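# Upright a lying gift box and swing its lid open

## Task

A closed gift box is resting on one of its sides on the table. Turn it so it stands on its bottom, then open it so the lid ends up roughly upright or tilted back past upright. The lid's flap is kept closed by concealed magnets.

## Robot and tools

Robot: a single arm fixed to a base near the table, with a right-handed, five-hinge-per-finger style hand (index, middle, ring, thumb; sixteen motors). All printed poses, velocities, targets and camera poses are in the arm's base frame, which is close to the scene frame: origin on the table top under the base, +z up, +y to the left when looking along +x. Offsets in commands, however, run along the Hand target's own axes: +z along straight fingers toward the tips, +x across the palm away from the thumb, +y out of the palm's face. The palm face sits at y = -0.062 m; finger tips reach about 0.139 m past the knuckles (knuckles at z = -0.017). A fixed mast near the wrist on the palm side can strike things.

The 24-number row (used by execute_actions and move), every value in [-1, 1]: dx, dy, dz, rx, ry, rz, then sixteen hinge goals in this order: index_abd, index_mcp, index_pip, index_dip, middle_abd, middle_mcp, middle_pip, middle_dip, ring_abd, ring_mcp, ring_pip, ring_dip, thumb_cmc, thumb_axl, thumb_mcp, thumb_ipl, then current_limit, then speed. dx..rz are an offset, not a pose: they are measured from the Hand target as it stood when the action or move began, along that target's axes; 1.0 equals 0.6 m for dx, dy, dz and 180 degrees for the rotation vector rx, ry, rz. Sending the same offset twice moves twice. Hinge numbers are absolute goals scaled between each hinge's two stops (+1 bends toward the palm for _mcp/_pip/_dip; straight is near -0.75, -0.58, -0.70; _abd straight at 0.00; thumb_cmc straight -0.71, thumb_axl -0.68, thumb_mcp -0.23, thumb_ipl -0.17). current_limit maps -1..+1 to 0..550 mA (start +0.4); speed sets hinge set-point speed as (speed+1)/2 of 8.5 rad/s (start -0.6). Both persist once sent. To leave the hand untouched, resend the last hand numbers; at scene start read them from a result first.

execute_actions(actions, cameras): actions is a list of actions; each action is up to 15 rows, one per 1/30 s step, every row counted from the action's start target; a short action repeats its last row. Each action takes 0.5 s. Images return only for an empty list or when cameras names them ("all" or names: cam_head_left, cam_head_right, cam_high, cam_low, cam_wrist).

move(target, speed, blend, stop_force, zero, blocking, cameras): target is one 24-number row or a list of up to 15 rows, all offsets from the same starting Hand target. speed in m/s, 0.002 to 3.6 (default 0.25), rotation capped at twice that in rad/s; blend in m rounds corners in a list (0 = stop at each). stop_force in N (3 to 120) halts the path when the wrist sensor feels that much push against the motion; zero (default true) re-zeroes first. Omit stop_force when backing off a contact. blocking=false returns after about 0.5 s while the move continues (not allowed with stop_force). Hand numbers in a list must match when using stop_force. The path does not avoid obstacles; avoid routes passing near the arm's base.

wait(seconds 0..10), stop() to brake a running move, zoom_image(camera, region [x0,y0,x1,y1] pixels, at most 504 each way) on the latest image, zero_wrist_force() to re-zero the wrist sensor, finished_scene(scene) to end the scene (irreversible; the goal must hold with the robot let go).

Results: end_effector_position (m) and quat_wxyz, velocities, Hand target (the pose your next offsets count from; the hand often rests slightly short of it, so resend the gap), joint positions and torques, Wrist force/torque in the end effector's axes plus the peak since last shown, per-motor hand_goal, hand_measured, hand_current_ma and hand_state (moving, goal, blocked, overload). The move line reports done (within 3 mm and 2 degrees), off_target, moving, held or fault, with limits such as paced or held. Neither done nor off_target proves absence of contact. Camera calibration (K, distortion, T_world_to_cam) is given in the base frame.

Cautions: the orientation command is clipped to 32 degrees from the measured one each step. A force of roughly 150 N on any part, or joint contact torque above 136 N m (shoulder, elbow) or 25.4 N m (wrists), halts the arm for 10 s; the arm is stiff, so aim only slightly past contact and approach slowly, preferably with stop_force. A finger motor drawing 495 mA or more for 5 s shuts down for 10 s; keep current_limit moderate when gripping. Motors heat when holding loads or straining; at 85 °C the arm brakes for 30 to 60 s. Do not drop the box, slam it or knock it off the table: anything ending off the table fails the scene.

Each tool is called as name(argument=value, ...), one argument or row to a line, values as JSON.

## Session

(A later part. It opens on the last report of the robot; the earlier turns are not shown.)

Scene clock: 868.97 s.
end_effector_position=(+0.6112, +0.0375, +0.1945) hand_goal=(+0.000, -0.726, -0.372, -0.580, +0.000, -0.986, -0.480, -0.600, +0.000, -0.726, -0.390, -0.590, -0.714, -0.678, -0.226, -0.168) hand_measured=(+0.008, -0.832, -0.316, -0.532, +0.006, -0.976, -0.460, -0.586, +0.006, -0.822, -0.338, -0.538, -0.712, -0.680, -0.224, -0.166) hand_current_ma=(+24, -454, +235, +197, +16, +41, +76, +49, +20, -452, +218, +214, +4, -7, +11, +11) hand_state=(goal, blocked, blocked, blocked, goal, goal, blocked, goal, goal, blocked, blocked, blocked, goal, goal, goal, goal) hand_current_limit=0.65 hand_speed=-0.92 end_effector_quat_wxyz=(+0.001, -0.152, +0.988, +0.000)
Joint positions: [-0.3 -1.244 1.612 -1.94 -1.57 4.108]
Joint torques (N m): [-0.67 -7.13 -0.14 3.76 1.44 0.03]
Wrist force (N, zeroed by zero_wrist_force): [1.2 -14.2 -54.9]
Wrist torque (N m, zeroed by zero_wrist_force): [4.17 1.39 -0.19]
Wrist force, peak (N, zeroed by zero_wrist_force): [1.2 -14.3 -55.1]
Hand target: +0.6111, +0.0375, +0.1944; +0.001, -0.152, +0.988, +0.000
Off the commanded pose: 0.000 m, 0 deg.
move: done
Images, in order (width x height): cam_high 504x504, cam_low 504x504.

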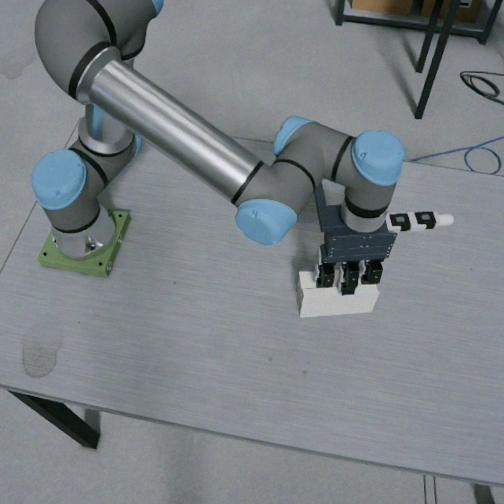

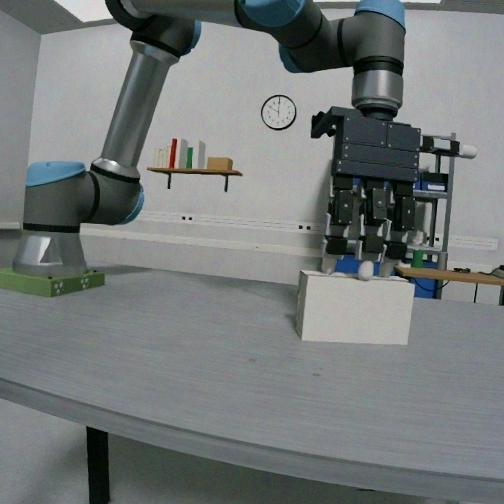

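move(
  target=[
    [0,0,-0.03,0,0,0,0,-0.8,-0.3,-0.55,0,-0.976,-0.46,-0.58,0,-0.8,-0.3,-0.55,-0.714,-0.678,-0.226,-0.168,0.6,-0.8],
    [0,-0.0222,-0.025,0,0,0,0,-0.712,-0.372,-0.58,0,-0.945,-0.401,-0.58,0,-0.712,-0.372,-0.58,-0.714,-0.678,-0.226,-0.168,0.6,-0.8],
  ],
  speed=0.06,
)

move(
  target=[0,0,0.03,0,0,0,0,-0.712,-0.372,-0.58,0,-0.945,-0.401,-0.58,0,-0.712,-0.372,-0.58,-0.714,-0.678,-0.226,-0.168,0.6,-0.8],
  speed=0.01,
  stop_force=12,
)

Scene clock: 926.40 s.
end_effector_position=(+0.6151, +0.0248, +0.2094) hand_goal=(+0.000, -0.712, -0.372, -0.580, +0.000, -0.946, -0.402, -0.580, +0.000, -0.712, -0.372, -0.580, -0.714, -0.678, -0.226, -0.168) hand_measured=(+0.000, -0.714, -0.370, -0.578, +0.000, -0.946, -0.404, -0.582, +0.000, -0.714, -0.370, -0.578, -0.712, -0.680, -0.224, -0.166) hand_current_ma=(-1, -7, +7, +7, +0, +2, -6, -3, -1, -8, +7, +8, +4, -7, +11, +11) hand_state=(goal, goal, goal, goal, goal, goal, goal, goal, goal, goal, goal, goal, goal, goal, goal, goal) hand_current_limit=0.60 hand_speed=-0.80 end_effector_quat_wxyz=(+0.001, -0.152, +0.988, +0.000)
Joint positions: [-0.318 -1.244 1.572 -1.899 -1.57 4.09]
Joint torques (N m): [-8.28 -31.47 -32.02 -3.78 0.87 -1.78]
Wrist force (N, zeroed by zero_wrist_force): [0.1 -0.4 0.0]
Wrist torque (N m, zeroed by zero_wrist_force): [-0.01 0.01 0.12]
Wrist force, peak (N, zeroed by zero_wrist_force): [0.8 -14.8 -56.8]
Hand target: +0.6151, +0.0248, +0.2094; +0.001, -0.152, +0.988, +0.000
Off the commanded pose: 0.000 m, 0 deg.
move: done

Scene clock: 929.13 s.
end_effector_position=(+0.6151, +0.0248, +0.1952) hand_goal=(+0.000, -0.712, -0.372, -0.580, +0.000, -0.946, -0.402, -0.580, +0.000, -0.712, -0.372, -0.580, -0.714, -0.678, -0.226, -0.168) hand_measured=(+0.000, -0.714, -0.370, -0.578, +0.002, -0.956, -0.392, -0.568, +0.000, -0.714, -0.370, -0.578, -0.712, -0.680, -0.224, -0.166) hand_current_ma=(+2, -4, +8, +7, +5, -35, +34, +39, -1, -8, +7, +8, +4, -7, +11, +11) hand_state=(goal, goal, goal, goal, goal, goal, goal, goal, goal, goal, goal, goal, goal, goal, goal, goal) hand_current_limit=0.60 hand_speed=-0.80 end_effector_quat_wxyz=(+0.001, -0.152, +0.988, +0.000)
Joint positions: [-0.318 -1.233 1.595 -1.934 -1.57 4.09]
Joint torques (N m): [-0.19 -41.16 -27.52 0.13 1.63 0.03]
Wrist force (N, zeroed by zero_wrist_force): [0.0 -0.4 -10.8]
Wrist torque (N m, zeroed by zero_wrist_force): [0.92 0.20 0.15]
Wrist force, peak (N, zeroed by zero_wrist_force): [0.5 -0.7 -18.0]
Hand target: +0.6151, +0.0248, +0.1952; +0.001, -0.152, +0.988, +0.000 (not the last commanded pose)
Off the commanded pose: 0.004 m, 0 deg.
move: contact

move(
  target=[0,0,0.0035,0,0,0,0,-0.712,-0.372,-0.58,0,-0.945,-0.401,-0.58,0,-0.712,-0.372,-0.58,-0.714,-0.678,-0.226,-0.168,0.65,-0.8],
  speed=0.004,
  stop_force=6,
)

move(
  target=[0,0,0,0,0,0,0,-0.59,-0.431,-0.64,0,-0.945,-0.401,-0.58,0,-0.59,-0.431,-0.64,-0.714,-0.678,-0.226,-0.168,0.68,-0.92],
  cameras=["cam_high","cam_low"],
)

zoom_image(
  camera="cam_low",
  region=[280, 200, 440, 360],
)

Scene clock: 943.50 s.
end_effector_position=(+0.6152, +0.0248, +0.1948) hand_goal=(+0.000, -0.712, -0.372, -0.580, +0.000, -0.946, -0.402, -0.580, +0.000, -0.712, -0.372, -0.580, -0.714, -0.678, -0.226, -0.168) hand_measured=(+0.002, -0.714, -0.368, -0.578, +0.004, -0.956, -0.390, -0.566, +0.000, -0.714, -0.370, -0.578, -0.712, -0.680, -0.224, -0.166) hand_current_ma=(+5, -3, +11, +7, +9, -41, +42, +48, -1, -8, +7, +8, +4, -7, +11, +11) hand_state=(goal, goal, goal, goal, goal, goal, goal, goal, goal, goal, goal, goal, goal, goal, goal, goal) hand_current_limit=0.65 hand_speed=-0.80 end_effector_quat_wxyz=(+0.001, -0.152, +0.988, +0.000)
Joint positions: [-0.318 -1.233 1.595 -1.935 -1.57 4.09]
Joint torques (N m): [-0.18 -36.49 -24.39 0.53 1.45 0.1]
Wrist force (N, zeroed by zero_wrist_force): [0.8 -0.9 -17.4]
Wrist torque (N m, zeroed by zero_wrist_force): [1.45 0.29 0.21]
Wrist force, peak (N, zeroed by zero_wrist_force): [0.6 -1.5 -20.3]
Hand target: +0.6152, +0.0248, +0.1948; +0.001, -0.152, +0.988, +0.000 (not the last commanded pose)
Off the commanded pose: 0.002 m, 0 deg.
move: contact

Scene clock: 944.17 s.
end_effector_position=(+0.6152, +0.0248, +0.1949) hand_goal=(+0.000, -0.590, -0.432, -0.640, +0.000, -0.946, -0.402, -0.580, +0.000, -0.590, -0.432, -0.640, -0.714, -0.678, -0.226, -0.168) hand_measured=(+0.002, -0.650, -0.434, -0.640, +0.004, -0.954, -0.390, -0.566, +0.000, -0.648, -0.440, -0.642, -0.712, -0.680, -0.224, -0.166) hand_current_ma=(+7, -268, -7, +3, +12, -33, +42, +48, +1, -262, -24, -8, +4, -7, +11, +11) hand_state=(goal, blocked, goal, goal, goal, goal, goal, goal, goal, blocked, goal, goal, goal, goal, goal, goal) hand_current_limit=0.68 hand_speed=-0.92 end_effector_quat_wxyz=(+0.001, -0.152, +0.988, +0.000)
Joint positions: [-0.318 -1.233 1.595 -1.935 -1.57 4.09]
Joint torques (N m): [-0.15 -24.42 -12.15 -0.09 1.52 0.06]
Wrist force (N, zeroed by zero_wrist_force): [0.9 -10.2 -29.5]
Wrist torque (N m, zeroed by zero_wrist_force): [2.25 0.37 0.08]
Wrist force, peak (N, zeroed by zero_wrist_force): [0.8 -10.2 -29.5]
Hand target: +0.6152, +0.0248, +0.1948; +0.001, -0.152, +0.988, +0.000
Off the commanded pose: 0.000 m, 0 deg.
move: done
Images, in order (width x height): cam_high 504x504, cam_low 504x504.

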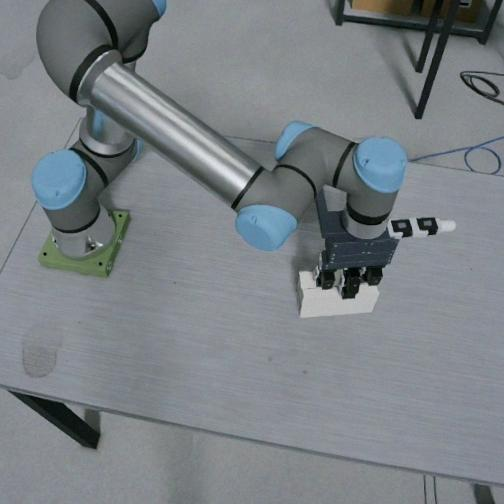

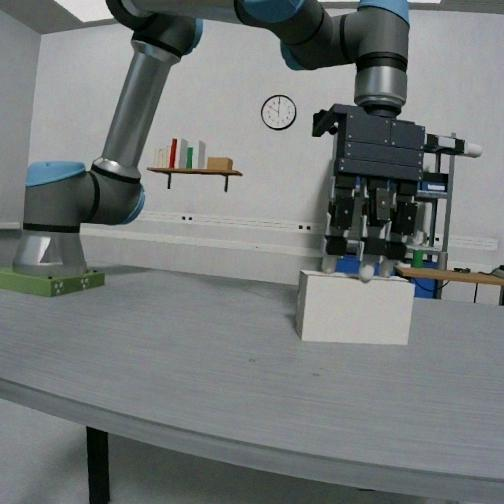

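Scaled by 3.150.

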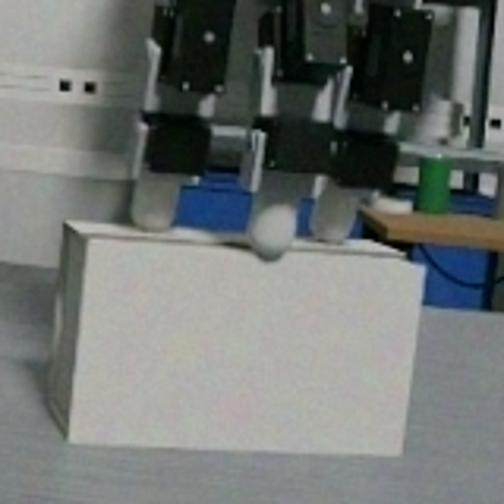

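zoom_image(
  camera="cam_low",
  region=[340, 250, 400, 300],
)

zoom_image(
  camera="cam_high",
  region=[290, 255, 390, 325],
)

Scaled by 8.400.

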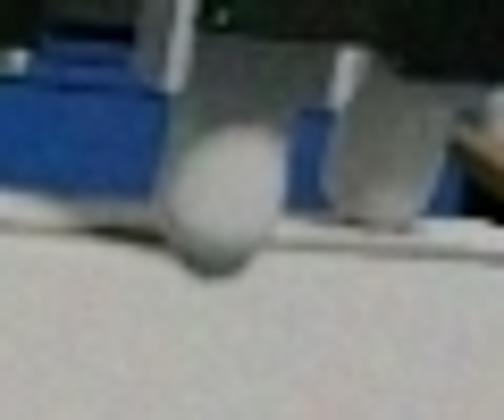

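Scaled by 5.040.

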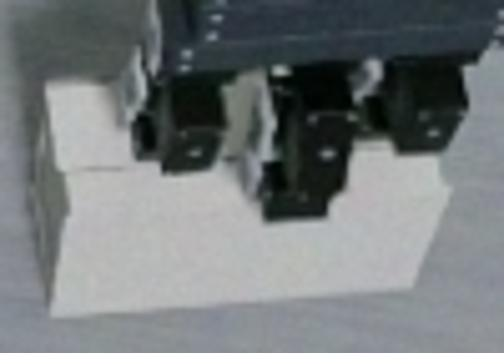

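move(
  target=[
    [0,0,-0.025,0,0,0,0,-0.712,-0.372,-0.58,0,-0.945,-0.401,-0.58,0,-0.712,-0.372,-0.58,-0.714,-0.678,-0.226,-0.168,0.6,-0.8],
    [0,0.0317,-0.025,0,0,0,0,-0.712,-0.372,-0.58,0,-0.945,-0.401,-0.58,0,-0.712,-0.372,-0.58,-0.714,-0.678,-0.226,-0.168,0.6,-0.8],
  ],
  speed=0.06,
)

move(
  target=[0,0,0.033,0,0,0,0,-0.712,-0.372,-0.58,0,-0.945,-0.401,-0.58,0,-0.712,-0.372,-0.58,-0.714,-0.678,-0.226,-0.168,0.6,-0.8],
  speed=0.01,
  stop_force=10,
  cameras=["cam_high","cam_low","cam_head_left"],
)

zoom_image(
  camera="cam_low",
  region=[310, 240, 420, 310],
)

zoom_image(
  camera="cam_head_left",
  region=[90, 270, 180, 370],
)

Scene clock: 983.90 s.
end_effector_position=(+0.6096, +0.0427, +0.2099) hand_goal=(+0.000, -0.712, -0.372, -0.580, +0.000, -0.946, -0.402, -0.580, +0.000, -0.712, -0.372, -0.580, -0.714, -0.678, -0.226, -0.168) hand_measured=(-0.002, -0.710, -0.376, -0.582, +0.000, -0.946, -0.398, -0.578, +0.000, -0.710, -0.376, -0.584, -0.712, -0.680, -0.224, -0.166) hand_current_ma=(-3, +6, -12, -9, +0, +3, +9, +7, -1, +9, -11, -10, +4, -7, +11, +11) hand_state=(goal, goal, goal, goal, goal, goal, goal, goal, goal, goal, goal, goal, goal, goal, goal, goal) hand_current_limit=0.60 hand_speed=-0.80 end_effector_quat_wxyz=(+0.001, -0.152, +0.988, +0.000)
Joint positions: [-0.293 -1.261 1.593 -1.905 -1.57 4.115]
Joint torques (N m): [3.41 -46.93 -8.52 -3.83 -0.29 1.7]
Wrist force (N, zeroed by zero_wrist_force): [-0.1 -0.3 -0.1]
Wrist torque (N m, zeroed by zero_wrist_force): [0.02 0.02 -0.02]
Wrist force, peak (N, zeroed by zero_wrist_force): [0.9 -10.6 -30.0]
Hand target: +0.6095, +0.0429, +0.2098; +0.001, -0.152, +0.988, +0.000
Off the commanded pose: 0.000 m, 0 deg.
move: done

Scene clock: 986.37 s.
end_effector_position=(+0.6095, +0.0429, +0.1977) hand_goal=(+0.000, -0.712, -0.372, -0.580, +0.000, -0.946, -0.402, -0.580, +0.000, -0.712, -0.372, -0.580, -0.714, -0.678, -0.226, -0.168) hand_measured=(-0.002, -0.710, -0.376, -0.582, +0.002, -0.952, -0.392, -0.568, +0.000, -0.710, -0.376, -0.584, -0.712, -0.680, -0.224, -0.166) hand_current_ma=(-3, +6, -12, -9, +3, -24, +37, +44, -1, +9, -11, -10, +4, -7, +11, +11) hand_state=(goal, goal, goal, goal, goal, goal, goal, goal, goal, goal, goal, goal, goal, goal, goal, goal) hand_current_limit=0.60 hand_speed=-0.80 end_effector_quat_wxyz=(+0.001, -0.152, +0.988, +0.000)
Joint positions: [-0.292 -1.251 1.613 -1.935 -1.57 4.115]
Joint torques (N m): [4.68 -42.47 -28.6 -0.07 -1.47 1.73]
Wrist force (N, zeroed by zero_wrist_force): [0.4 0.0 -8.1]
Wrist torque (N m, zeroed by zero_wrist_force): [0.69 0.17 0.05]
Wrist force, peak (N, zeroed by zero_wrist_force): [0.5 0.0 -12.5]
Hand target: +0.6095, +0.0429, +0.1977; +0.001, -0.152, +0.988, +0.000 (not the last commanded pose)
Off the commanded pose: 0.008 m, 0 deg.
move: contact
Images, in order (width x height): cam_head_left 504x504, cam_high 504x504, cam_low 504x504.

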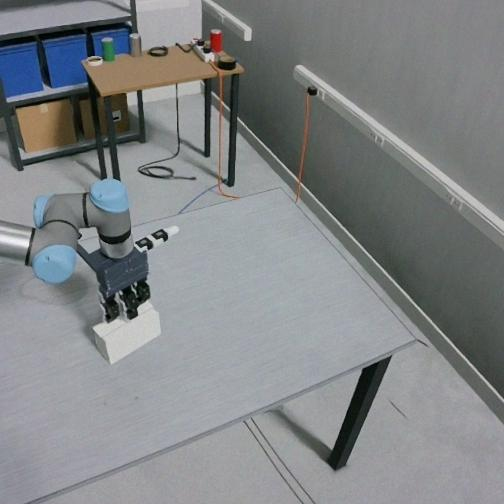

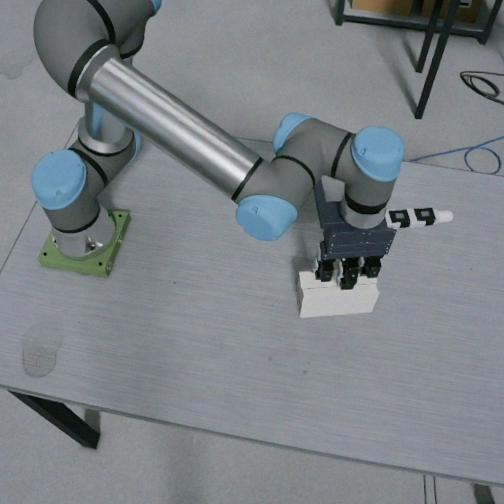

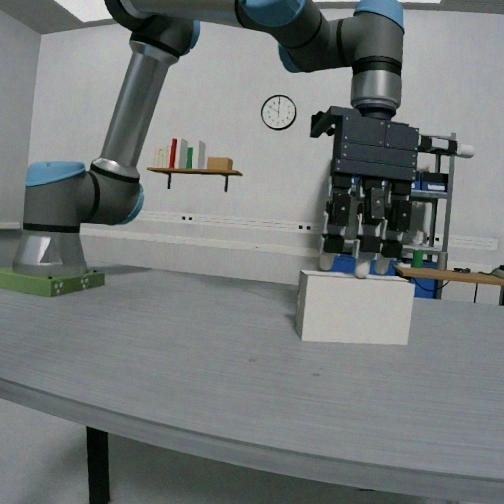

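Scaled by 4.582.

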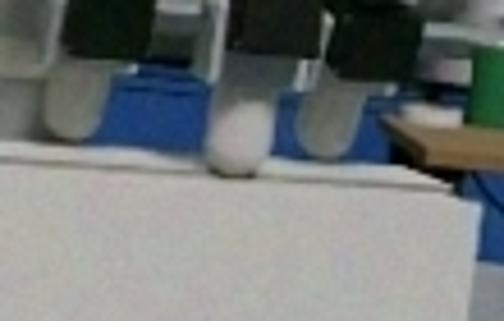

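Scaled by 5.040.

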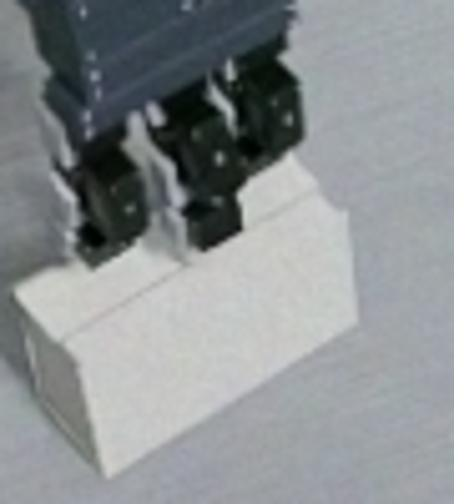

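move(
  target=[
    [0,-0.0108,-0.012,0,0,0,0,-0.712,-0.372,-0.58,0,-0.945,-0.401,-0.58,0,-0.712,-0.372,-0.58,-0.714,-0.678,-0.226,-0.168,0.6,-0.8],
  ],
  speed=0.05,
)

move(
  target=[0,0,0.025,0,0,0,0,-0.712,-0.372,-0.58,0,-0.945,-0.401,-0.58,0,-0.712,-0.372,-0.58,-0.714,-0.678,-0.226,-0.168,0.6,-0.8],
  speed=0.01,
  stop_force=12,
  cameras=["cam_high","cam_low","cam_head_left"],
)

zoom_image(
  camera="cam_low",
  region=[310, 240, 420, 310],
)

zoom_image(
  camera="cam_head_left",
  region=[90, 270, 180, 370],
)

Scene clock: 1009.27 s.
end_effector_position=(+0.6114, +0.0368, +0.2047) hand_goal=(+0.000, -0.712, -0.372, -0.580, +0.000, -0.946, -0.402, -0.580, +0.000, -0.712, -0.372, -0.580, -0.714, -0.678, -0.226, -0.168) hand_measured=(-0.002, -0.710, -0.376, -0.582, +0.002, -0.946, -0.398, -0.578, +0.000, -0.710, -0.376, -0.584, -0.712, -0.680, -0.224, -0.166) hand_current_ma=(-3, +6, -12, -9, +3, +2, +10, +7, -1, +9, -11, -10, +4, -7, +11, +11) hand_state=(goal, goal, goal, goal, goal, goal, goal, goal, goal, goal, goal, goal, goal, goal, goal, goal) hand_current_limit=0.60 hand_speed=-0.80 end_effector_quat_wxyz=(+0.001, -0.152, +0.988, +0.000)
Joint positions: [-0.301 -1.252 1.595 -1.916 -1.57 4.107]
Joint torques (N m): [-8.45 -46.26 -32.23 -0.82 -0.44 -1.51]
Wrist force (N, zeroed by zero_wrist_force): [0.0 0.0 -0.2]
Wrist torque (N m, zeroed by zero_wrist_force): [0.05 0.03 0.11]
Wrist force, peak (N, zeroed by zero_wrist_force): [0.2 0.3 -8.3]
Hand target: +0.6115, +0.0367, +0.2049; +0.001, -0.152, +0.988, +0.000
Off the commanded pose: 0.000 m, 0 deg.
move: done

Scene clock: 1011.47 s.
end_effector_position=(+0.6115, +0.0367, +0.1954) hand_goal=(+0.000, -0.712, -0.372, -0.580, +0.000, -0.946, -0.402, -0.580, +0.000, -0.712, -0.372, -0.580, -0.714, -0.678, -0.226, -0.168) hand_measured=(+0.000, -0.712, -0.372, -0.580, +0.004, -0.952, -0.392, -0.570, +0.000, -0.710, -0.376, -0.584, -0.712, -0.680, -0.224, -0.166) hand_current_ma=(+1, -2, +3, +1, +8, -20, +35, +36, -1, +9, -11, -10, +4, -7, +11, +11) hand_state=(goal, goal, goal, goal, goal, goal, goal, goal, goal, goal, goal, goal, goal, goal, goal, goal) hand_current_limit=0.60 hand_speed=-0.80 end_effector_quat_wxyz=(+0.001, -0.152, +0.988, +0.000)
Joint positions: [-0.301 -1.244 1.61 -1.939 -1.57 4.106]
Joint torques (N m): [-6.56 -40.65 -27.25 0.06 0.63 -1.47]
Wrist force (N, zeroed by zero_wrist_force): [0.1 -0.2 -10.5]
Wrist torque (N m, zeroed by zero_wrist_force): [0.91 0.17 0.15]
Wrist force, peak (N, zeroed by zero_wrist_force): [0.6 -1.2 -17.5]
Hand target: +0.6115, +0.0367, +0.1954; +0.001, -0.152, +0.988, +0.000 (not the last commanded pose)
Off the commanded pose: 0.005 m, 0 deg.
move: contact
Images, in order (width x height): cam_head_left 504x504, cam_high 504x504, cam_low 504x504.

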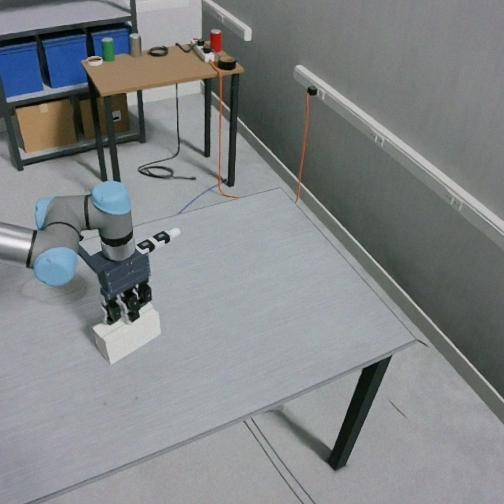

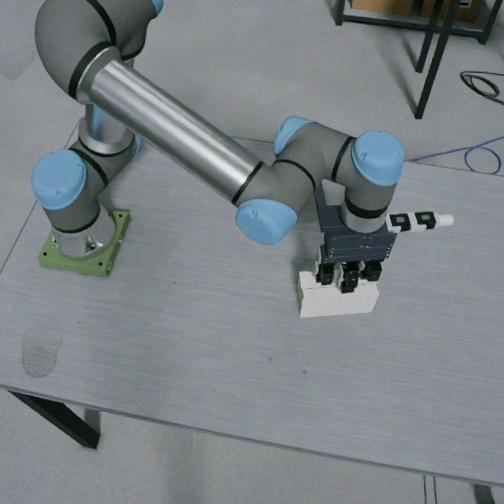

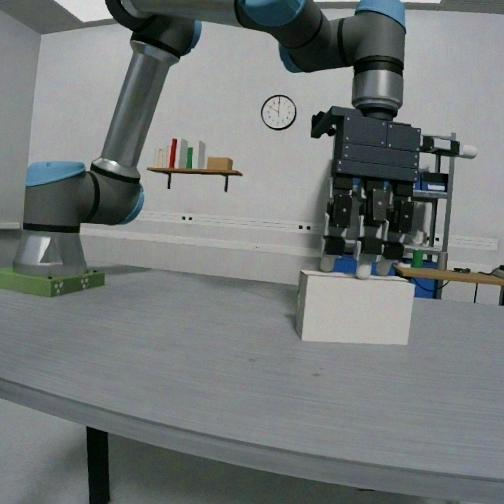

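Scaled by 4.582.

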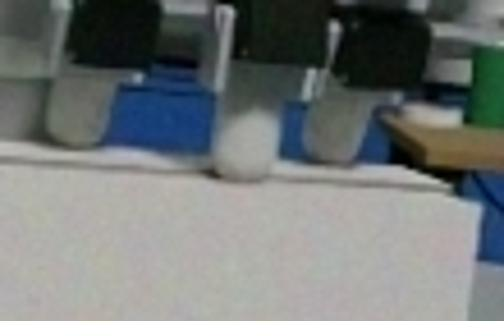

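Scaled by 5.040.

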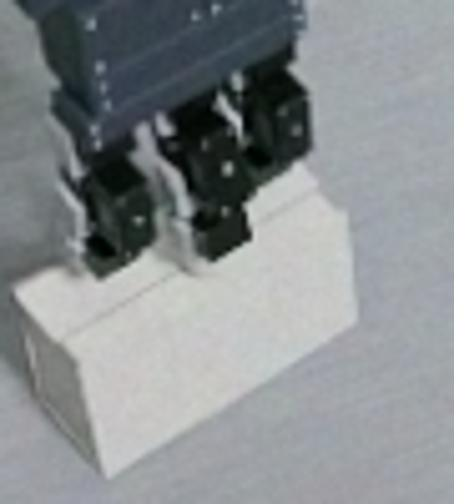

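move(
  target=[0,0,0.003,0,0,0,0,-0.712,-0.372,-0.58,0,-0.945,-0.401,-0.58,0,-0.712,-0.372,-0.58,-0.714,-0.678,-0.226,-0.168,0.65,-0.8],
  speed=0.004,
  stop_force=6,
)

move(
  target=[0,0,0,0,0,0,0,-0.56,-0.431,-0.64,0,-0.945,-0.401,-0.58,0,-0.56,-0.431,-0.64,-0.714,-0.678,-0.226,-0.168,0.7,-0.92],
  cameras=["cam_high","cam_low"],
)

zoom_image(
  camera="cam_low",
  region=[280, 240, 420, 350],
)

Scene clock: 1025.43 s.
end_effector_position=(+0.6116, +0.0367, +0.1950) hand_goal=(+0.000, -0.712, -0.372, -0.580, +0.000, -0.946, -0.402, -0.580, +0.000, -0.712, -0.372, -0.580, -0.714, -0.678, -0.226, -0.168) hand_measured=(+0.002, -0.712, -0.370, -0.578, +0.004, -0.952, -0.390, -0.568, +0.000, -0.710, -0.376, -0.582, -0.712, -0.680, -0.224, -0.166) hand_current_ma=(+4, -3, +6, +3, +11, -24, +43, +43, -1, +9, -10, -9, +4, -7, +11, +11) hand_state=(goal, goal, goal, goal, goal, goal, goal, goal, goal, goal, goal, goal, goal, goal, goal, goal) hand_current_limit=0.65 hand_speed=-0.80 end_effector_quat_wxyz=(+0.001, -0.152, +0.988, +0.000)
Joint positions: [-0.301 -1.244 1.61 -1.94 -1.57 4.106]
Joint torques (N m): [-6.93 -35.77 -24.85 0.33 0.71 -1.43]
Wrist force (N, zeroed by zero_wrist_force): [0.4 -1.0 -16.8]
Wrist torque (N m, zeroed by zero_wrist_force): [1.37 0.33 0.17]
Wrist force, peak (N, zeroed by zero_wrist_force): [0.6 -1.3 -19.3]
Hand target: +0.6116, +0.0367, +0.1950; +0.001, -0.152, +0.988, +0.000 (not the last commanded pose)
Off the commanded pose: 0.001 m, 0 deg.
move: contact

Scene clock: 1026.33 s.
end_effector_position=(+0.6116, +0.0367, +0.1951) hand_goal=(+0.000, -0.560, -0.432, -0.640, +0.000, -0.946, -0.402, -0.580, +0.000, -0.560, -0.432, -0.640, -0.714, -0.678, -0.226, -0.168) hand_measured=(+0.002, -0.564, -0.436, -0.642, +0.004, -0.952, -0.390, -0.568, +0.000, -0.566, -0.436, -0.644, -0.712, -0.680, -0.224, -0.166) hand_current_ma=(+6, -17, -13, -4, +12, -25, +44, +43, +0, -21, -13, -10, +4, -7, +11, +11) hand_state=(goal, goal, goal, goal, goal, goal, goal, goal, goal, goal, goal, goal, goal, goal, goal, goal) hand_current_limit=0.70 hand_speed=-0.92 end_effector_quat_wxyz=(+0.001, -0.152, +0.988, +0.000)
Joint positions: [-0.301 -1.244 1.61 -1.94 -1.57 4.106]
Joint torques (N m): [-1.1 -24.81 -8.63 -0.42 0.69 -1.48]
Wrist force (N, zeroed by zero_wrist_force): [0.0 0.5 -12.6]
Wrist torque (N m, zeroed by zero_wrist_force): [1.10 0.32 0.13]
Wrist force, peak (N, zeroed by zero_wrist_force): [1.0 -9.5 -28.9]
Hand target: +0.6116, +0.0367, +0.1950; +0.001, -0.152, +0.988, +0.000
Off the commanded pose: 0.000 m, 0 deg.
move: done
Images, in order (width x height): cam_high 504x504, cam_low 504x504.

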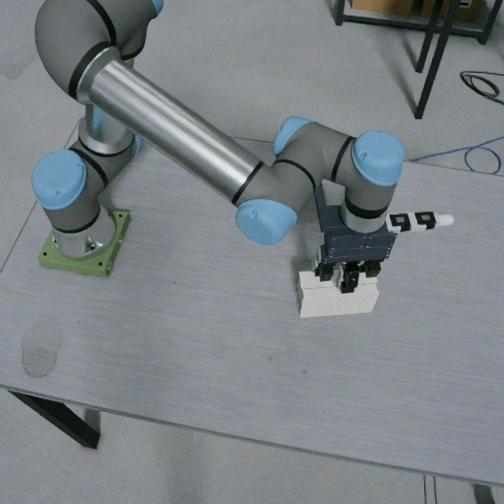

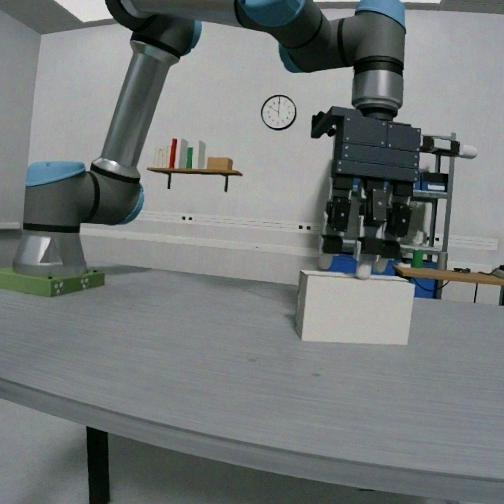

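Scaled by 3.600.

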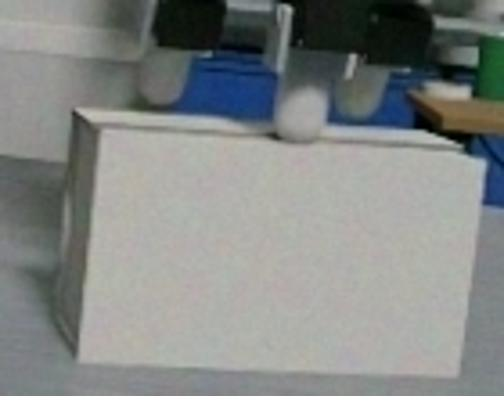

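move(
  target=[
    [0,0,-0.02,0,0,0,0,-0.6,-0.431,-0.64,0,-0.945,-0.401,-0.58,0,-0.6,-0.431,-0.64,-0.714,-0.678,-0.226,-0.168,0.6,-0.8],
    [0,0.0185,-0.02,0,0,0,0,-0.849,-0.27,-0.493,0,-0.99,-0.431,-0.58,0,-0.849,-0.27,-0.493,-0.714,-0.678,-0.226,-0.168,0.6,-0.8],
  ],
  speed=0.06,
)

move(
  target=[0,0,0.03,0,0,0,0,-0.849,-0.27,-0.493,0,-0.99,-0.431,-0.58,0,-0.849,-0.27,-0.493,-0.714,-0.678,-0.226,-0.168,0.6,-0.8],
  speed=0.01,
  stop_force=14,
  cameras=["cam_low"],
)

zoom_image(
  camera="cam_low",
  region=[310, 240, 420, 310],
)

Scene clock: 1075.10 s.
end_effector_position=(+0.6082, +0.0473, +0.2070) hand_goal=(+0.000, -0.850, -0.270, -0.494, +0.000, -0.990, -0.432, -0.580, +0.000, -0.850, -0.270, -0.494, -0.714, -0.678, -0.226, -0.168) hand_measured=(+0.002, -0.844, -0.274, -0.496, +0.002, -0.980, -0.428, -0.578, +0.000, -0.844, -0.274, -0.498, -0.712, -0.680, -0.224, -0.166) hand_current_ma=(+6, +17, -12, -9, +4, +36, +11, +7, +0, +21, -11, -10, +4, -7, +11, +11) hand_state=(goal, goal, goal, goal, goal, goal, goal, goal, goal, goal, goal, goal, goal, goal, goal, goal) hand_current_limit=0.60 hand_speed=-0.80 end_effector_quat_wxyz=(+0.001, -0.152, +0.988, +0.000)
Joint positions: [-0.286 -1.263 1.604 -1.914 -1.57 4.122]
Joint torques (N m): [5.07 -46.92 -8.37 -3.78 -1.4 1.7]
Wrist force (N, zeroed by zero_wrist_force): [0.1 0.1 0.0]
Wrist torque (N m, zeroed by zero_wrist_force): [0.03 0.00 0.00]
Wrist force, peak (N, zeroed by zero_wrist_force): [0.0 0.1 -13.1]
Hand target: +0.6082, +0.0473, +0.2070; +0.001, -0.152, +0.988, +0.000
Off the commanded pose: 0.000 m, 0 deg.
move: done

Scene clock: 1077.63 s.
end_effector_position=(+0.6083, +0.0473, +0.1946) hand_goal=(+0.000, -0.850, -0.270, -0.494, +0.000, -0.990, -0.432, -0.580, +0.000, -0.850, -0.270, -0.494, -0.714, -0.678, -0.226, -0.168) hand_measured=(+0.004, -0.850, -0.268, -0.492, +0.004, -0.996, -0.420, -0.566, +0.000, -0.844, -0.274, -0.496, -0.712, -0.680, -0.224, -0.166) hand_current_ma=(+9, +0, +9, +7, +8, -23, +43, +52, +0, +20, -10, -9, +4, -7, +11, +11) hand_state=(goal, goal, goal, goal, goal, goal, goal, goal, goal, goal, goal, goal, goal, goal, goal, goal) hand_current_limit=0.60 hand_speed=-0.80 end_effector_quat_wxyz=(+0.001, -0.152, +0.988, +0.000)
Joint positions: [-0.286 -1.253 1.624 -1.945 -1.57 4.122]
Joint torques (N m): [4.86 -40.52 -27.28 -0.02 -1.4 1.46]
Wrist force (N, zeroed by zero_wrist_force): [0.2 0.6 -11.3]
Wrist torque (N m, zeroed by zero_wrist_force): [0.95 0.23 0.05]
Wrist force, peak (N, zeroed by zero_wrist_force): [0.7 0.3 -18.5]
Hand target: +0.6083, +0.0473, +0.1946; +0.001, -0.152, +0.988, +0.000 (not the last commanded pose)
Off the commanded pose: 0.006 m, 0 deg.
move: contact
Images, in order (width x height): cam_low 504x504.

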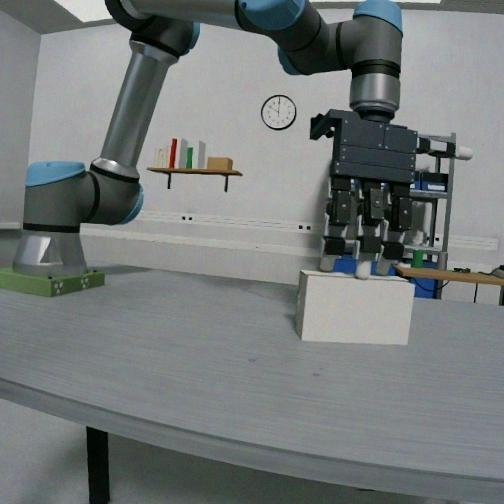

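Scaled by 4.582.

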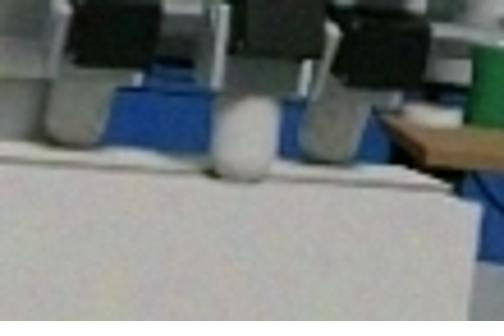

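move(
  target=[0,0,0.002,0,0,0,0,-0.849,-0.27,-0.493,0,-0.99,-0.431,-0.58,0,-0.849,-0.27,-0.493,-0.714,-0.678,-0.226,-0.168,0.65,-0.8],
  speed=0.004,
  stop_force=6,
)

move(
  target=[0,0,0,0,0,0,0,-0.644,-0.46,-0.681,0,-0.99,-0.431,-0.58,0,-0.644,-0.46,-0.681,-0.714,-0.678,-0.226,-0.168,0.7,-0.92],
  cameras=["cam_high","cam_low"],
)

zoom_image(
  camera="cam_low",
  region=[280, 240, 420, 350],
)

Scene clock: 1101.77 s.
end_effector_position=(+0.6083, +0.0472, +0.1942) hand_goal=(+0.000, -0.850, -0.270, -0.494, +0.000, -0.990, -0.432, -0.580, +0.000, -0.850, -0.270, -0.494, -0.714, -0.678, -0.226, -0.168) hand_measured=(+0.004, -0.850, -0.266, -0.492, +0.004, -0.996, -0.418, -0.564, +0.000, -0.844, -0.272, -0.496, -0.712, -0.680, -0.224, -0.166) hand_current_ma=(+11, +0, +12, +8, +11, -25, +47, +57, +0, +19, -8, -7, +4, -7, +11, +11) hand_state=(goal, goal, goal, goal, goal, goal, goal, goal, goal, goal, goal, goal, goal, goal, goal, goal) hand_current_limit=0.65 hand_speed=-0.80 end_effector_quat_wxyz=(+0.002, -0.152, +0.988, +0.000)
Joint positions: [-0.286 -1.252 1.624 -1.946 -1.57 4.122]
Joint torques (N m): [3.78 -31.96 -23.34 0.77 -1.39 0.76]
Wrist force (N, zeroed by zero_wrist_force): [0.8 0.4 -19.1]
Wrist torque (N m, zeroed by zero_wrist_force): [1.61 0.39 0.11]
Wrist force, peak (N, zeroed by zero_wrist_force): [0.7 0.2 -19.6]
Hand target: +0.6084, +0.0472, +0.1943; +0.002, -0.152, +0.988, +0.000 (not the last commanded pose)
Off the commanded pose: 0.001 m, 0 deg.
move: contact

Scene clock: 1102.87 s.
end_effector_position=(+0.6084, +0.0472, +0.1943) hand_goal=(+0.000, -0.644, -0.460, -0.682, +0.000, -0.990, -0.432, -0.580, +0.000, -0.644, -0.460, -0.682, -0.714, -0.678, -0.226, -0.168) hand_measured=(+0.006, -0.640, -0.420, -0.662, +0.006, -0.996, -0.420, -0.566, +0.002, -0.634, -0.430, -0.664, -0.712, -0.680, -0.222, -0.166) hand_current_ma=(+15, +15, +163, +75, +16, -19, +46, +49, +4, +40, +115, +66, +4, -7, +13, +11) hand_state=(goal, goal, blocked, goal, goal, goal, goal, goal, goal, goal, blocked, goal, goal, goal, goal, goal) hand_current_limit=0.70 hand_speed=-0.92 end_effector_quat_wxyz=(+0.002, -0.152, +0.988, +0.000)
Joint positions: [-0.286 -1.252 1.624 -1.946 -1.57 4.122]
Joint torques (N m): [3.33 -23.06 4.6 -0.78 1.7 0.73]
Wrist force (N, zeroed by zero_wrist_force): [0.0 -4.3 -29.7]
Wrist torque (N m, zeroed by zero_wrist_force): [2.09 0.39 0.01]
Wrist force, peak (N, zeroed by zero_wrist_force): [1.3 -16.6 -77.8]
Hand target: +0.6084, +0.0472, +0.1943; +0.002, -0.152, +0.988, +0.000
Off the commanded pose: 0.000 m, 0 deg.
move: done
Images, in order (width x height): cam_high 504x504, cam_low 504x504.

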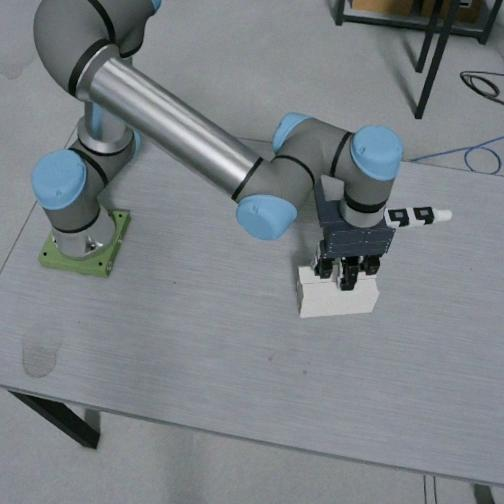

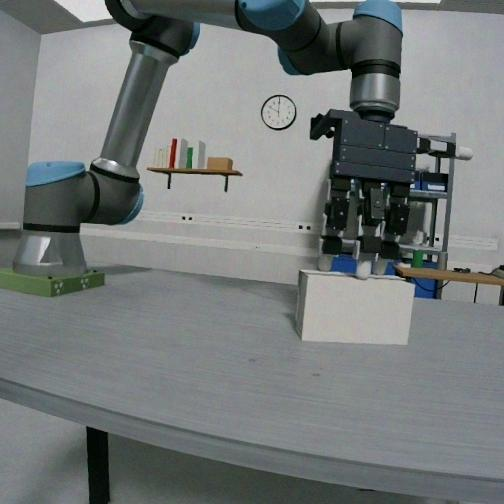

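Scaled by 3.600.

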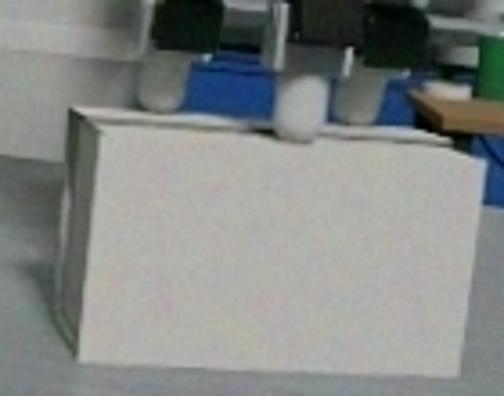

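zoom_image(
  camera="cam_high",
  region=[285, 255, 395, 325],
)

zoom_image(
  camera="cam_low",
  region=[285, 255, 345, 345],
)

Scaled by 4.582.

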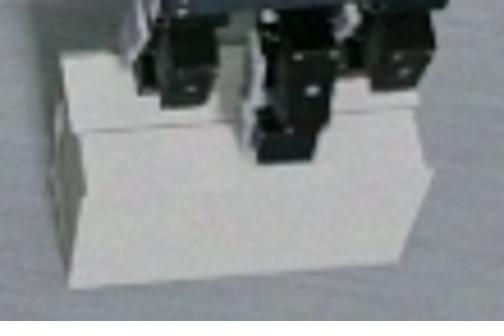

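Scaled by 5.600.

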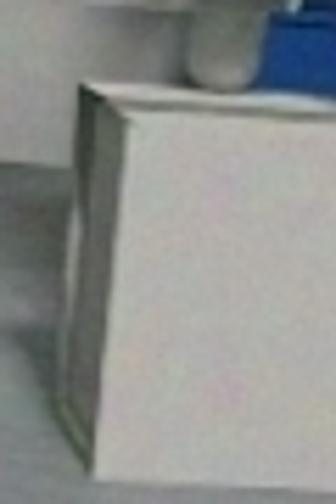

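move(
  target=[
    [0,0,0,0,0,0,0,-0.644,-0.44,-0.67,0,-0.99,-0.942,-0.913,0,-0.644,-0.44,-0.67,-0.714,-0.678,-0.226,-0.168,0.4,-0.85],
    [0,0.0248,0.0043,0,0,0,0,-0.644,-0.44,-0.67,0,-0.99,-0.942,-0.913,0,-0.644,-0.44,-0.67,-0.714,-0.678,-0.226,-0.168,0.4,-0.85],
  ],
  speed=0.03,
  cameras=["cam_high","cam_low"],
)

zoom_image(
  camera="cam_low",
  region=[280, 220, 440, 360],
)

zoom_image(
  camera="cam_high",
  region=[285, 235, 405, 335],
)

Scene clock: 1188.30 s.
end_effector_position=(+0.6039, +0.0614, +0.1917) hand_goal=(+0.000, -0.644, -0.440, -0.670, +0.000, -0.990, -0.942, -0.914, +0.000, -0.644, -0.440, -0.670, -0.714, -0.678, -0.226, -0.168) hand_measured=(+0.004, -0.622, -0.422, -0.662, +0.004, -0.978, -0.936, -0.912, +0.000, -0.624, -0.428, -0.664, -0.712, -0.680, -0.222, -0.166) hand_current_ma=(+8, +85, +70, +28, +9, +48, +19, +9, +0, +80, +43, +22, +4, -7, +13, +11) hand_state=(goal, blocked, goal, goal, goal, goal, goal, goal, goal, goal, goal, goal, goal, goal, goal, goal) hand_current_limit=0.40 hand_speed=-0.85 end_effector_quat_wxyz=(+0.002, -0.152, +0.988, +0.000)
Joint positions: [-0.265 -1.262 1.644 -1.956 -1.57 4.143]
Joint torques (N m): [4.44 -45.99 -16.26 -3.95 1.78 1.81]
Wrist force (N, zeroed by zero_wrist_force): [0.6 0.4 -1.6]
Wrist torque (N m, zeroed by zero_wrist_force): [0.02 0.03 0.05]
Wrist force, peak (N, zeroed by zero_wrist_force): [0.6 13.4 -53.5]
Hand target: +0.6039, +0.0614, +0.1917; +0.002, -0.152, +0.988, +0.000
Off the commanded pose: 0.000 m, 0 deg.
move: done
Images, in order (width x height): cam_high 504x504, cam_low 504x504.

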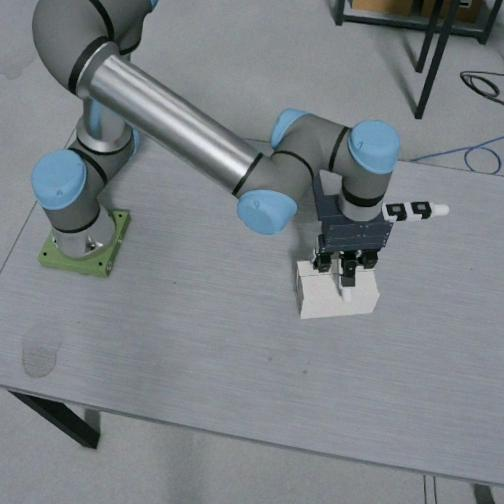

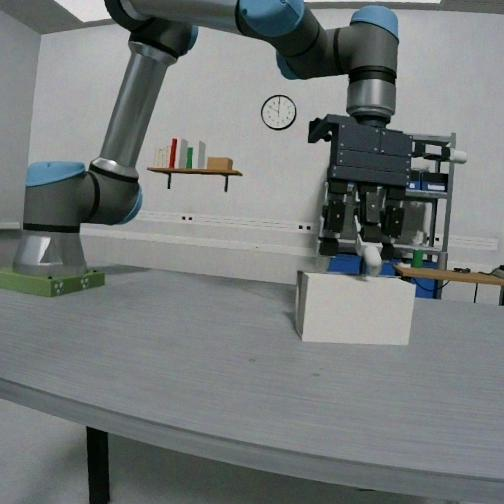

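Scaled by 3.150.

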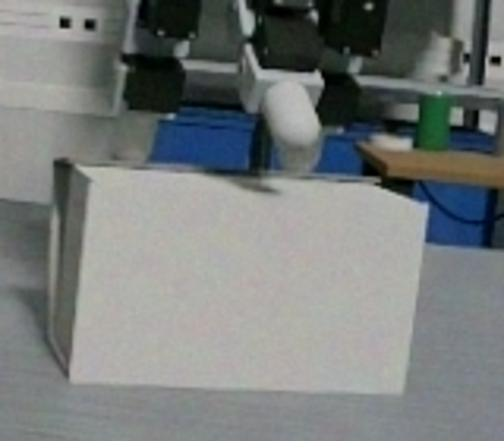

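Scaled by 4.200.

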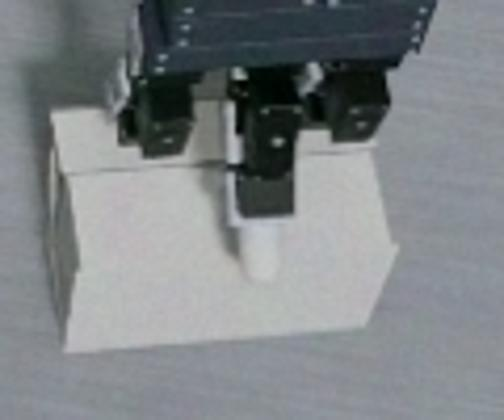

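execute_actions(
  actions=[],
)

zoom_image(
  camera="cam_high",
  region=[150, 130, 400, 380],
)

zoom_image(
  camera="cam_low",
  region=[150, 130, 400, 380],
)

zoom_image(
  camera="cam_head_right",
  region=[150, 130, 400, 380],
)

Scene clock: 1241.80 s.
end_effector_position=(+0.6039, +0.0614, +0.1917) hand_goal=(+0.000, -0.644, -0.440, -0.670, +0.000, -0.990, -0.942, -0.914, +0.000, -0.644, -0.440, -0.670, -0.714, -0.678, -0.226, -0.168) hand_measured=(+0.004, -0.622, -0.422, -0.662, +0.004, -0.978, -0.936, -0.912, +0.000, -0.624, -0.428, -0.664, -0.712, -0.680, -0.222, -0.166) hand_current_ma=(+8, +85, +70, +28, +9, +48, +19, +9, +0, +79, +43, +22, +4, -7, +13, +11) hand_state=(goal, blocked, goal, goal, goal, goal, goal, goal, goal, goal, goal, goal, goal, goal, goal, goal) hand_current_limit=0.40 hand_speed=-0.85 end_effector_quat_wxyz=(+0.002, -0.152, +0.988, +0.000)
Joint positions: [-0.265 -1.262 1.644 -1.956 -1.57 4.143]
Joint velocities: within noise
Joint torques (N m): [4.95 -46.24 -31.35 -3.99 1.78 1.79]
Motor temperatures (°C): [28 31 29 34 29 29]
Wrist force (N, zeroed by zero_wrist_force): [0.8 0.6 -1.5]
Wrist torque (N m, zeroed by zero_wrist_force): [0.02 0.03 0.06]
Wrist force, peak (N, zeroed by zero_wrist_force): [0.7 0.5 -1.6]
Hand target: +0.6039, +0.0614, +0.1917; +0.002, -0.152, +0.988, +0.000
Off the commanded pose: 0.000 m, 0 deg.
camera_calibration:
cam_wrist: T_world_to_cam=[[0.572674, 0.819414, -0.0246096, -0.353028], [0.59477, -0.39464, 0.700363, -0.504305], [0.564175, -0.415716, -0.713362, -0.0544369], [0, 0, 0, 1]] pos_world=[0.532827, 0.067627, 0.305676]

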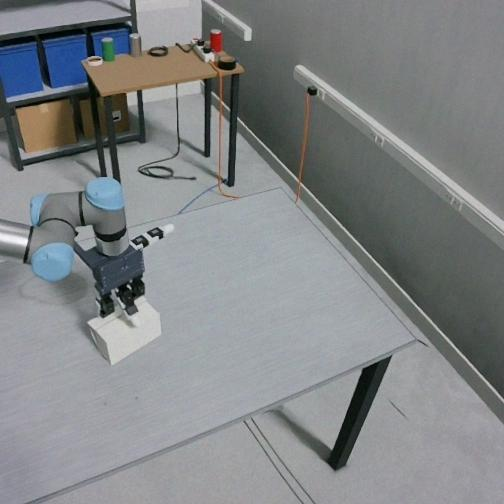

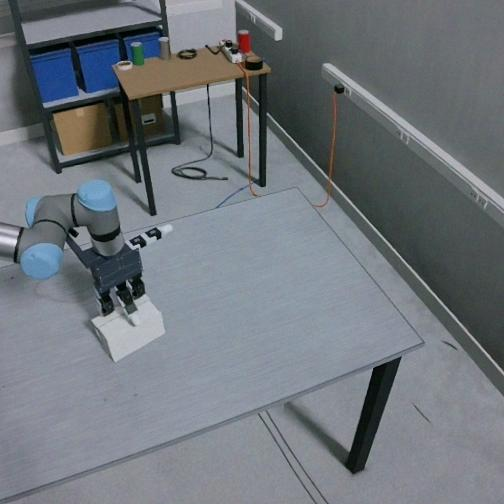

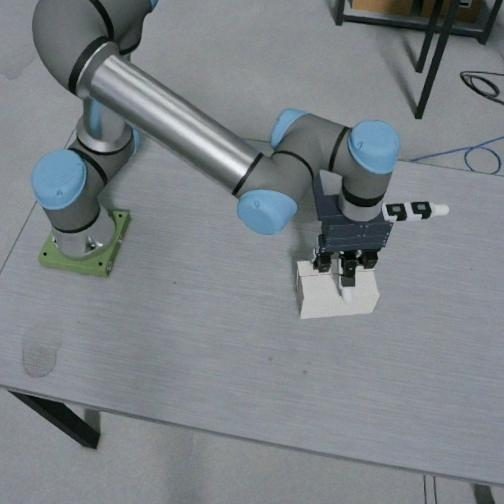

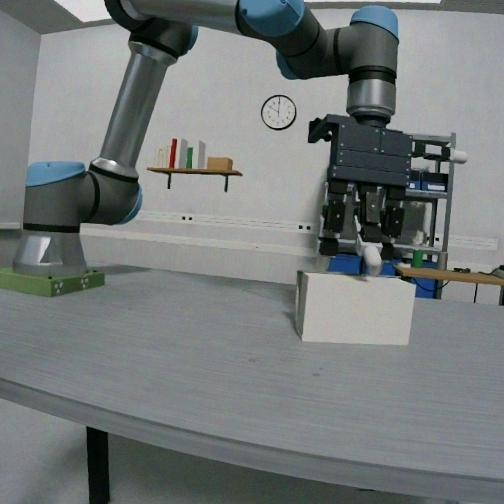

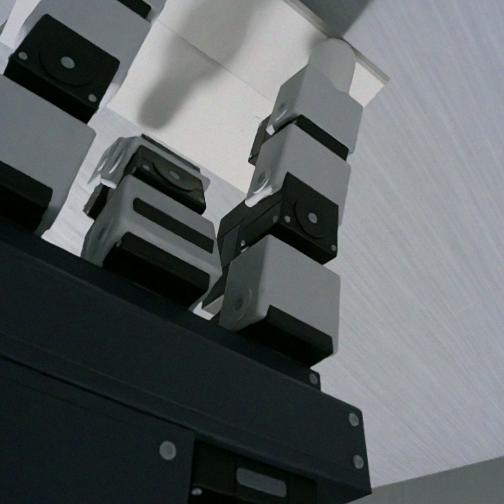

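Scaled by 2.016.

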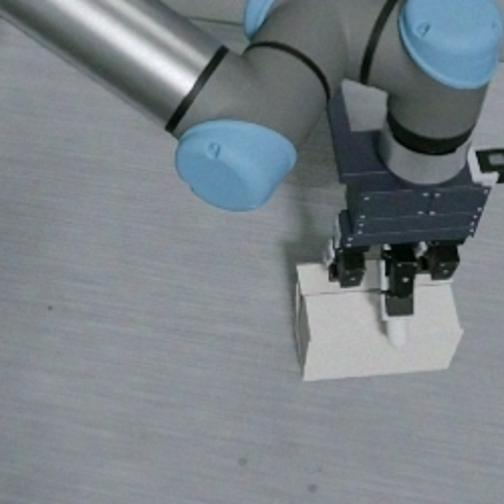

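Scaled by 2.016.

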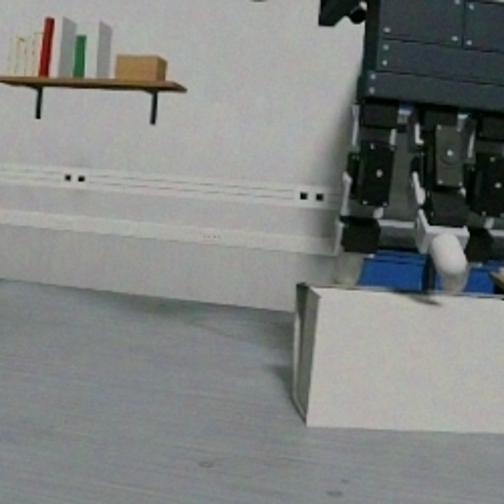

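Scaled by 2.016.

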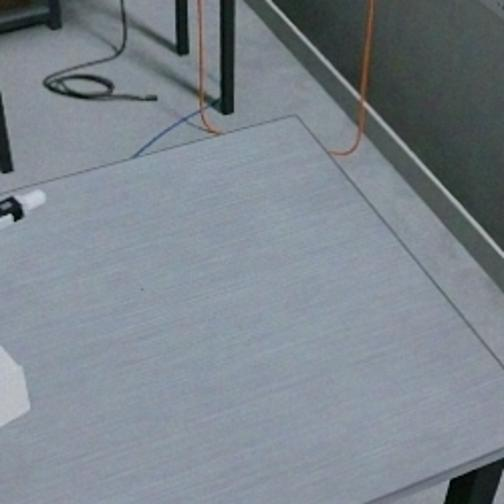

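zoom_image(
  camera="cam_high",
  region=[285, 230, 395, 340],
)

zoom_image(
  camera="cam_head_right",
  region=[70, 260, 190, 380],
)

zoom_image(
  camera="cam_low",
  region=[280, 220, 430, 370],
)

zoom_image(
  camera="cam_wrist",
  region=[60, 0, 400, 340],
)

Scaled by 4.582.

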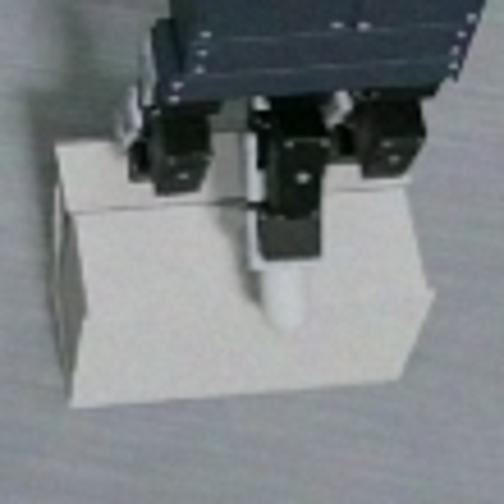

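Scaled by 4.200.

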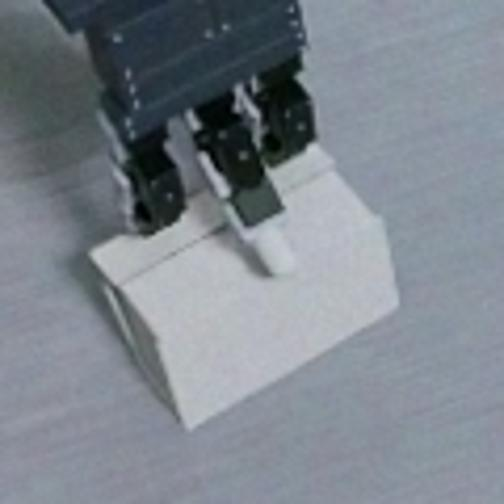

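Scaled by 3.360.

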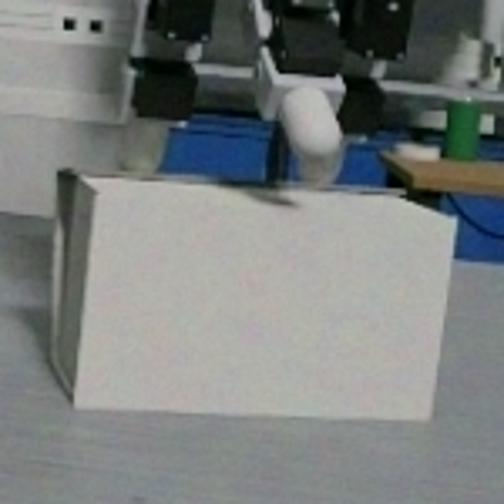

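Scaled by 1.482.

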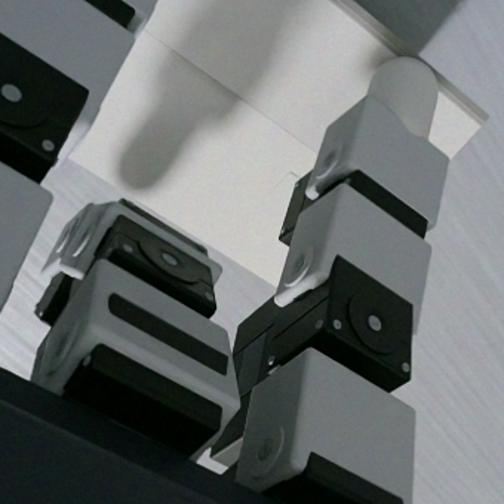

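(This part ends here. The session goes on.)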